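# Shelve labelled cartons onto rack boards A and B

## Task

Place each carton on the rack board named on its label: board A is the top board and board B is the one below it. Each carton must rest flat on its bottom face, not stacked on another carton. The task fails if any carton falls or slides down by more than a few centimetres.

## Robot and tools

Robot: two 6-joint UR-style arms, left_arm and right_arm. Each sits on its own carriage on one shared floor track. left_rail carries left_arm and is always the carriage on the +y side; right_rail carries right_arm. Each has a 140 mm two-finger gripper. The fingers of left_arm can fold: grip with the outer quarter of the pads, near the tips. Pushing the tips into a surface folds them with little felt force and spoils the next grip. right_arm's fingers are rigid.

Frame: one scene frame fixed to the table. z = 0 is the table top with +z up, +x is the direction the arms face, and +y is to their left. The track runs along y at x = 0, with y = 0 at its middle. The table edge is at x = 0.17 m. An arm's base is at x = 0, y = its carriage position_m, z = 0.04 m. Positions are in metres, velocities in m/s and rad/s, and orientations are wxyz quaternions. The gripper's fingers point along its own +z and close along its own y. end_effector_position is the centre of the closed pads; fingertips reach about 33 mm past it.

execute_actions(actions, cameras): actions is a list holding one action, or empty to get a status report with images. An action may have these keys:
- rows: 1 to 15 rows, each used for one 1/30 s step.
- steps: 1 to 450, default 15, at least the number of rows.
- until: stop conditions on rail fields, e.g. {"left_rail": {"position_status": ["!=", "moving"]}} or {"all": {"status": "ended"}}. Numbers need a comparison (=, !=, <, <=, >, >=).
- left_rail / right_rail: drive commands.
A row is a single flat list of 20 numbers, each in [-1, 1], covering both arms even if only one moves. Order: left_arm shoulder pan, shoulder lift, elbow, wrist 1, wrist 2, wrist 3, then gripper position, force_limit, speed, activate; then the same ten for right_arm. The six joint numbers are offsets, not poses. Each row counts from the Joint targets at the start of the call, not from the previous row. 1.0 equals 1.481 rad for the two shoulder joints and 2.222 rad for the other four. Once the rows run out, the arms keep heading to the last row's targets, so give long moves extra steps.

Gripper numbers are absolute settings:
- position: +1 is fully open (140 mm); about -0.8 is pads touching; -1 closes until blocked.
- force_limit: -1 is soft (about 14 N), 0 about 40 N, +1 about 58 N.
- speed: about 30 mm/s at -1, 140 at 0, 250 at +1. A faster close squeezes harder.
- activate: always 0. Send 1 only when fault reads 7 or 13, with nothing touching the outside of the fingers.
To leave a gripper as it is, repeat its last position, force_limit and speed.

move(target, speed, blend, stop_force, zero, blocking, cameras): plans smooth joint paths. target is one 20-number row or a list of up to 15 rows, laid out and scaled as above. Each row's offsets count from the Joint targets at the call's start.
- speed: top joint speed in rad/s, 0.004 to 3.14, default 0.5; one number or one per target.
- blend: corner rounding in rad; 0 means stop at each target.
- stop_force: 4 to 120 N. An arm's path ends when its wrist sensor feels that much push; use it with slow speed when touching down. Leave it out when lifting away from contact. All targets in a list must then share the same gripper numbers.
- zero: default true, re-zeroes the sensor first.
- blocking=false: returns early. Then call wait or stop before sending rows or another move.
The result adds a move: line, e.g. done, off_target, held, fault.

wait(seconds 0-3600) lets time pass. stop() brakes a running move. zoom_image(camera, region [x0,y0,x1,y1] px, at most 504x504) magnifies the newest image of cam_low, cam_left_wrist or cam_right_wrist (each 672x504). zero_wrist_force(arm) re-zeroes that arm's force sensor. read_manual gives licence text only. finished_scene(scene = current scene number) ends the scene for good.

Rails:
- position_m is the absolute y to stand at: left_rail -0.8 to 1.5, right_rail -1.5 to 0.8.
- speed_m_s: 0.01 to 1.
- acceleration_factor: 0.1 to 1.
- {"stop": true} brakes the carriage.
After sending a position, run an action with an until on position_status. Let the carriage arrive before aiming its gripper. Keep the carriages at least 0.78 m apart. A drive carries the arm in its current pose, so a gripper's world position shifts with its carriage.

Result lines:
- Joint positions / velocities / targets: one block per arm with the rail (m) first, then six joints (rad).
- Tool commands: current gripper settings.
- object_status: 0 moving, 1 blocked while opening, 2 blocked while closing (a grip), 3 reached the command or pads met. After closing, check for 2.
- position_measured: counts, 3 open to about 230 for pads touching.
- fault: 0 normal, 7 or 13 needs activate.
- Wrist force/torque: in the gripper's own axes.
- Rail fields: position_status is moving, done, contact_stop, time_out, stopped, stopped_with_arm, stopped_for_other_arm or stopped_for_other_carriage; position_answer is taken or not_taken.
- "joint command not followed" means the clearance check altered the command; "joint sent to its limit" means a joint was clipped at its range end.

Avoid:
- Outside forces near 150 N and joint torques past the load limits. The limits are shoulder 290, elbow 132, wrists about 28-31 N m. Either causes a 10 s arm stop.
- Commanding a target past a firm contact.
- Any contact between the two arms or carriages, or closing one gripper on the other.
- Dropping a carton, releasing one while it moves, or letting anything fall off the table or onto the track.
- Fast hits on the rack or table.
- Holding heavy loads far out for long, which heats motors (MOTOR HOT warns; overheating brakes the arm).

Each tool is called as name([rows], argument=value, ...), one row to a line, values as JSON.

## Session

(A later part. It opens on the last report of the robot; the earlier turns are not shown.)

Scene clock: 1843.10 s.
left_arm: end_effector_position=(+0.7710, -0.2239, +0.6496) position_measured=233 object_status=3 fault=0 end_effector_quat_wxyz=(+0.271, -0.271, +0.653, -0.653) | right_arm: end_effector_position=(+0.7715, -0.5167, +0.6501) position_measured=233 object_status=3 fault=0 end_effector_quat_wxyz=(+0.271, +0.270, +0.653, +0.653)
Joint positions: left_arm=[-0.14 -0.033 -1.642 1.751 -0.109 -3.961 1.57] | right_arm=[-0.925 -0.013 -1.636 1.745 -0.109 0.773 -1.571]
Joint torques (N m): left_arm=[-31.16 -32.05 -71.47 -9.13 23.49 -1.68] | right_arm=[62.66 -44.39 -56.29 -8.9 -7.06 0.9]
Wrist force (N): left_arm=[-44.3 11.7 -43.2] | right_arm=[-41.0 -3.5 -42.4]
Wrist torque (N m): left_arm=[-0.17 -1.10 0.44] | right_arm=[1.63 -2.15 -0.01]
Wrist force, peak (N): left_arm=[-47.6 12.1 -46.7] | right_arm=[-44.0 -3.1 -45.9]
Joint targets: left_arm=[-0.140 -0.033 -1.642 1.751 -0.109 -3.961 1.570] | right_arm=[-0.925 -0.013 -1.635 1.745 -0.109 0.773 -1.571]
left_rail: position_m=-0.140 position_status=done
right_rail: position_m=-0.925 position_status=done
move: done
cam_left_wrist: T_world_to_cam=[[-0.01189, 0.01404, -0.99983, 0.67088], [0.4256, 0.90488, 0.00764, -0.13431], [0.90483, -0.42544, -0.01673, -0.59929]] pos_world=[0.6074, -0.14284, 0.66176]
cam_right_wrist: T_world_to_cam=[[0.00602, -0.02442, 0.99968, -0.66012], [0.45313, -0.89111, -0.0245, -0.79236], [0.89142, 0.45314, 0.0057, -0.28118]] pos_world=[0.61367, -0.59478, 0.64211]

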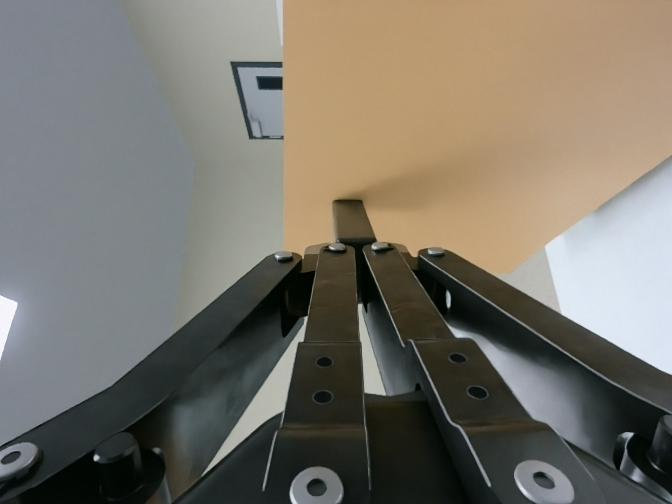

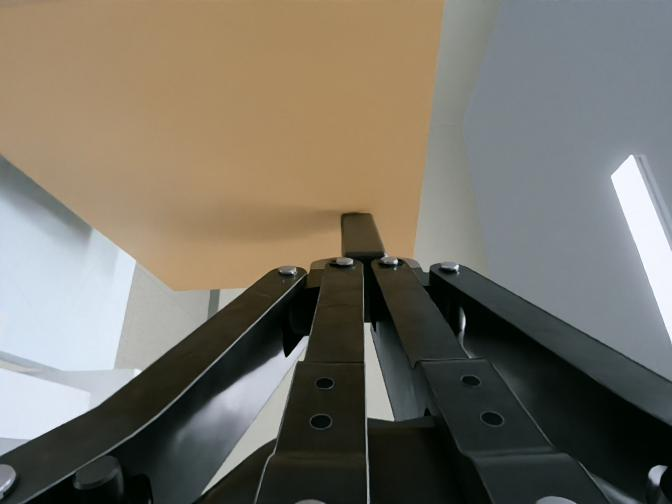

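move(target=[0,0.0049,0.0217,-0.0249,0,0,-1,-1,0,0,0,0.0047,0.0217,-0.0249,0,0,-1,-1,0,0], speed=0.025, stop_force=20)

move(target=[0,0.0018,0.0068,-0.0080,0,0,-1,-1,0,0,0,0.0018,0.0068,-0.0080,0,0,-1,-1,0,0], speed=0.01, stop_force=9, cameras=["cam_left_wrist","cam_right_wrist"])

Scene clock: 1854.27 s.
left_arm: end_effector_position=(+0.7712, -0.2239, +0.6185) position_measured=233 object_status=3 fault=0 end_effector_quat_wxyz=(+0.271, -0.271, +0.653, -0.653) | right_arm: end_effector_position=(+0.7715, -0.5167, +0.6191) position_measured=233 object_status=3 fault=0 end_effector_quat_wxyz=(+0.271, +0.270, +0.653, +0.653)
Joint positions: left_arm=[-0.14 -0.033 -1.635 1.799 -0.164 -3.961 1.57] | right_arm=[-0.925 -0.013 -1.628 1.793 -0.165 0.773 -1.571]
Joint torques (N m): left_arm=[-36.86 -29.31 -47.72 -9.55 22.38 -1.58] | right_arm=[58.51 -36.22 -36.86 -6.8 -7.4 0.9]
Wrist force (N): left_arm=[-40.3 8.6 -44.0] | right_arm=[-41.8 3.7 -41.9]
Wrist torque (N m): left_arm=[-0.61 -1.84 0.40] | right_arm=[1.47 -2.19 0.16]
Wrist force, peak (N): left_arm=[-44.6 11.6 -43.7] | right_arm=[-41.3 -3.0 -43.6]
Joint targets: left_arm=[-0.140 -0.033 -1.635 1.799 -0.164 -3.961 1.570] | right_arm=[-0.925 -0.013 -1.628 1.793 -0.165 0.773 -1.571]
left_rail: position_m=-0.140 position_status=done
right_rail: position_m=-0.925 position_status=done
move: done

Scene clock: 1856.30 s.
left_arm: end_effector_position=(+0.7712, -0.2238, +0.6142) position_measured=233 object_status=3 fault=0 end_effector_quat_wxyz=(+0.271, -0.271, +0.653, -0.653) | right_arm: end_effector_position=(+0.7715, -0.5167, +0.6172) position_measured=233 object_status=3 fault=0 end_effector_quat_wxyz=(+0.271, +0.270, +0.653, +0.653)
Joint positions: left_arm=[-0.14 -0.033 -1.633 1.806 -0.172 -3.961 1.57] | right_arm=[-0.925 -0.013 -1.628 1.796 -0.169 0.773 -1.571]
Joint torques (N m): left_arm=[-38.29 -40.62 -65.03 0.03 21.45 -1.71] | right_arm=[57.12 -47.79 -45.14 2.05 -7.64 0.77]
Wrist force (N): left_arm=[-41.4 2.5 -47.8] | right_arm=[-38.5 14.0 -42.6]
Wrist torque (N m): left_arm=[-0.29 -2.11 0.26] | right_arm=[1.18 -2.12 0.29]
Wrist force, peak (N): left_arm=[-42.2 -2.6 -48.4] | right_arm=[-41.8 3.4 -42.4]
Joint targets: left_arm=[-0.140 -0.033 -1.633 1.806 -0.172 -3.961 1.570] | right_arm=[-0.925 -0.013 -1.628 1.796 -0.169 0.773 -1.571]
left_rail: position_m=-0.140 position_status=done
right_rail: position_m=-0.925 position_status=done
move: contact (left_arm, right_arm); right_arm: the wrist 1 is farthest, 0.014 rad from its target
cam_left_wrist: T_world_to_cam=[[-0.01202, 0.01399, -0.99983, 0.63545], [0.4256, 0.90488, 0.00754, -0.13411], [0.90483, -0.42544, -0.01683, -0.59987]] pos_world=[0.6075, -0.14274, 0.62626]
cam_right_wrist: T_world_to_cam=[[0.00557, -0.02442, 0.99969, -0.62696], [0.45314, -0.89111, -0.0243, -0.79325], [0.89142, 0.45314, 0.0061, -0.28137]] pos_world=[0.61377, -0.59468, 0.60921]

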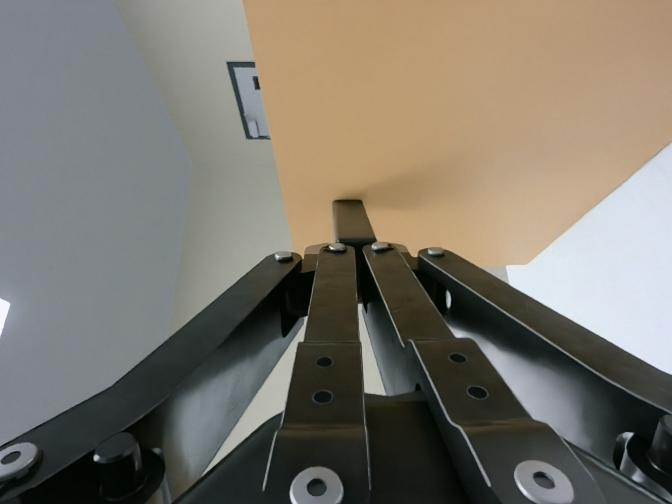

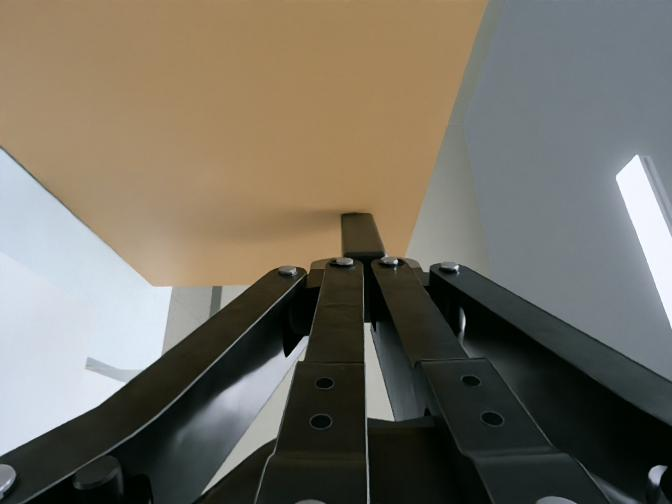

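move([
  [0.0257,0.0066,-0.0058,0.0009,0.0171,0,-1,-1,0,0,-0.0319,-0.0084,0.0044,0.0017,-0.0212,0,-1,-1,0,0],
  [0.0223,-0.3437,0.1640,0.0646,0.0153,0,-1,-1,0,0,0.0088,-0.3471,0.1685,0.0632,0.0056,0,-1,-1,0,0],
], speed=[0.08,0.4], blend=[0.01,0], cameras=["cam_left_wrist","cam_right_wrist","cam_low"])

Scene clock: 1869.83 s.
left_arm: end_effector_position=(+0.4808, -0.2067, +0.6005) position_measured=233 object_status=3 fault=0 end_effector_quat_wxyz=(+0.271, -0.270, +0.653, -0.653) | right_arm: end_effector_position=(+0.4807, -0.5098, +0.6002) position_measured=233 object_status=3 fault=0 end_effector_quat_wxyz=(+0.271, +0.270, +0.653, +0.653)
Joint positions: left_arm=[-0.14 0 -2.142 2.17 -0.029 -3.927 1.57] | right_arm=[-0.925 0 -2.142 2.17 -0.028 0.785 -1.571]
Joint torques (N m): left_arm=[-13.72 -20.38 -39.21 0.88 -1.82 -1.68] | right_arm=[11.96 -11.47 -35.47 1.37 3.5 0.59]
Wrist force (N): left_arm=[-0.3 1.8 -0.2] | right_arm=[5.8 3.4 -1.0]
Wrist torque (N m): left_arm=[0.03 0.12 0.25] | right_arm=[0.96 -1.48 0.13]
Wrist force, peak (N): left_arm=[-41.5 2.6 -48.2] | right_arm=[-38.5 14.0 -42.9]
Joint targets: left_arm=[-0.140 0.000 -2.143 2.170 -0.029 -3.927 1.570] | right_arm=[-0.925 0.000 -2.142 2.170 -0.028 0.785 -1.571]
left_rail: position_m=-0.140 position_status=done
right_rail: position_m=-0.925 position_status=done
move: done
cam_left_wrist: T_world_to_cam=[[-0.0108, 0.01399, -0.99984, 0.61755], [0.42637, 0.90451, 0.00805, -0.02671], [0.90448, -0.42622, -0.01573, -0.33073]] pos_world=[0.3172, -0.12544, 0.61246]
cam_right_wrist: T_world_to_cam=[[0.0063, -0.0245, 0.99968, -0.60856], [0.45364, -0.89084, -0.02469, -0.65559], [0.89116, 0.45365, 0.0055, -0.02438]] pos_world=[0.32297, -0.58788, 0.59231]

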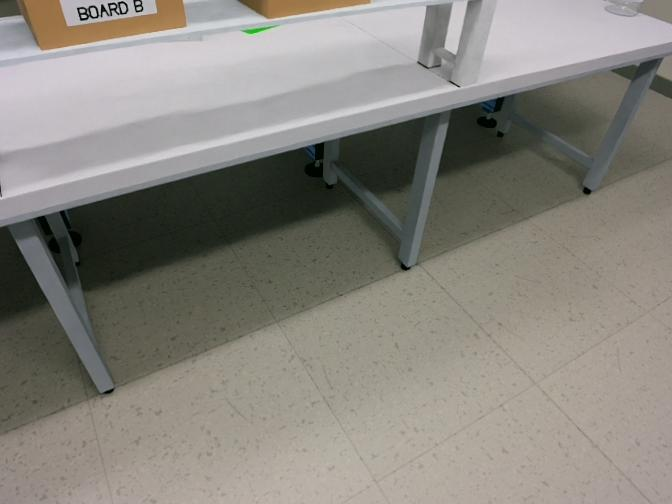

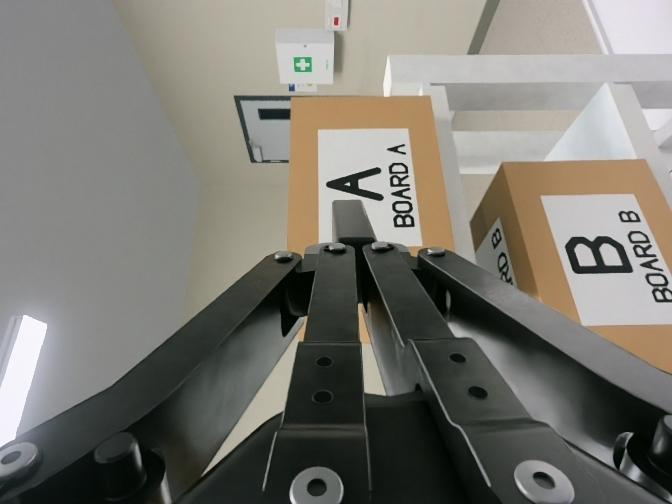

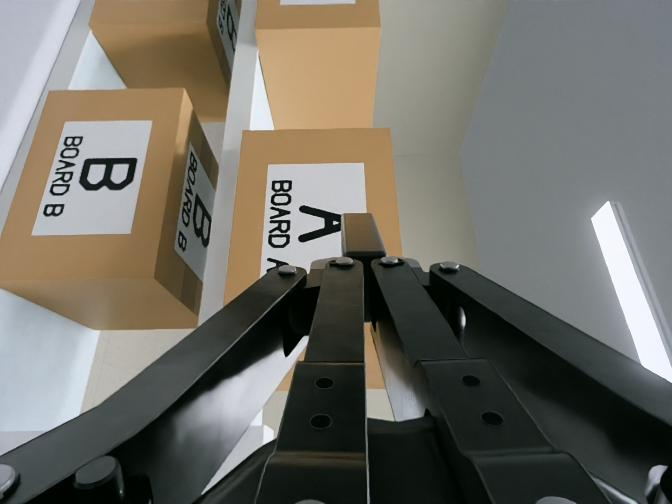

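finished_scene(scene=1)

The scene is finished: the task was done.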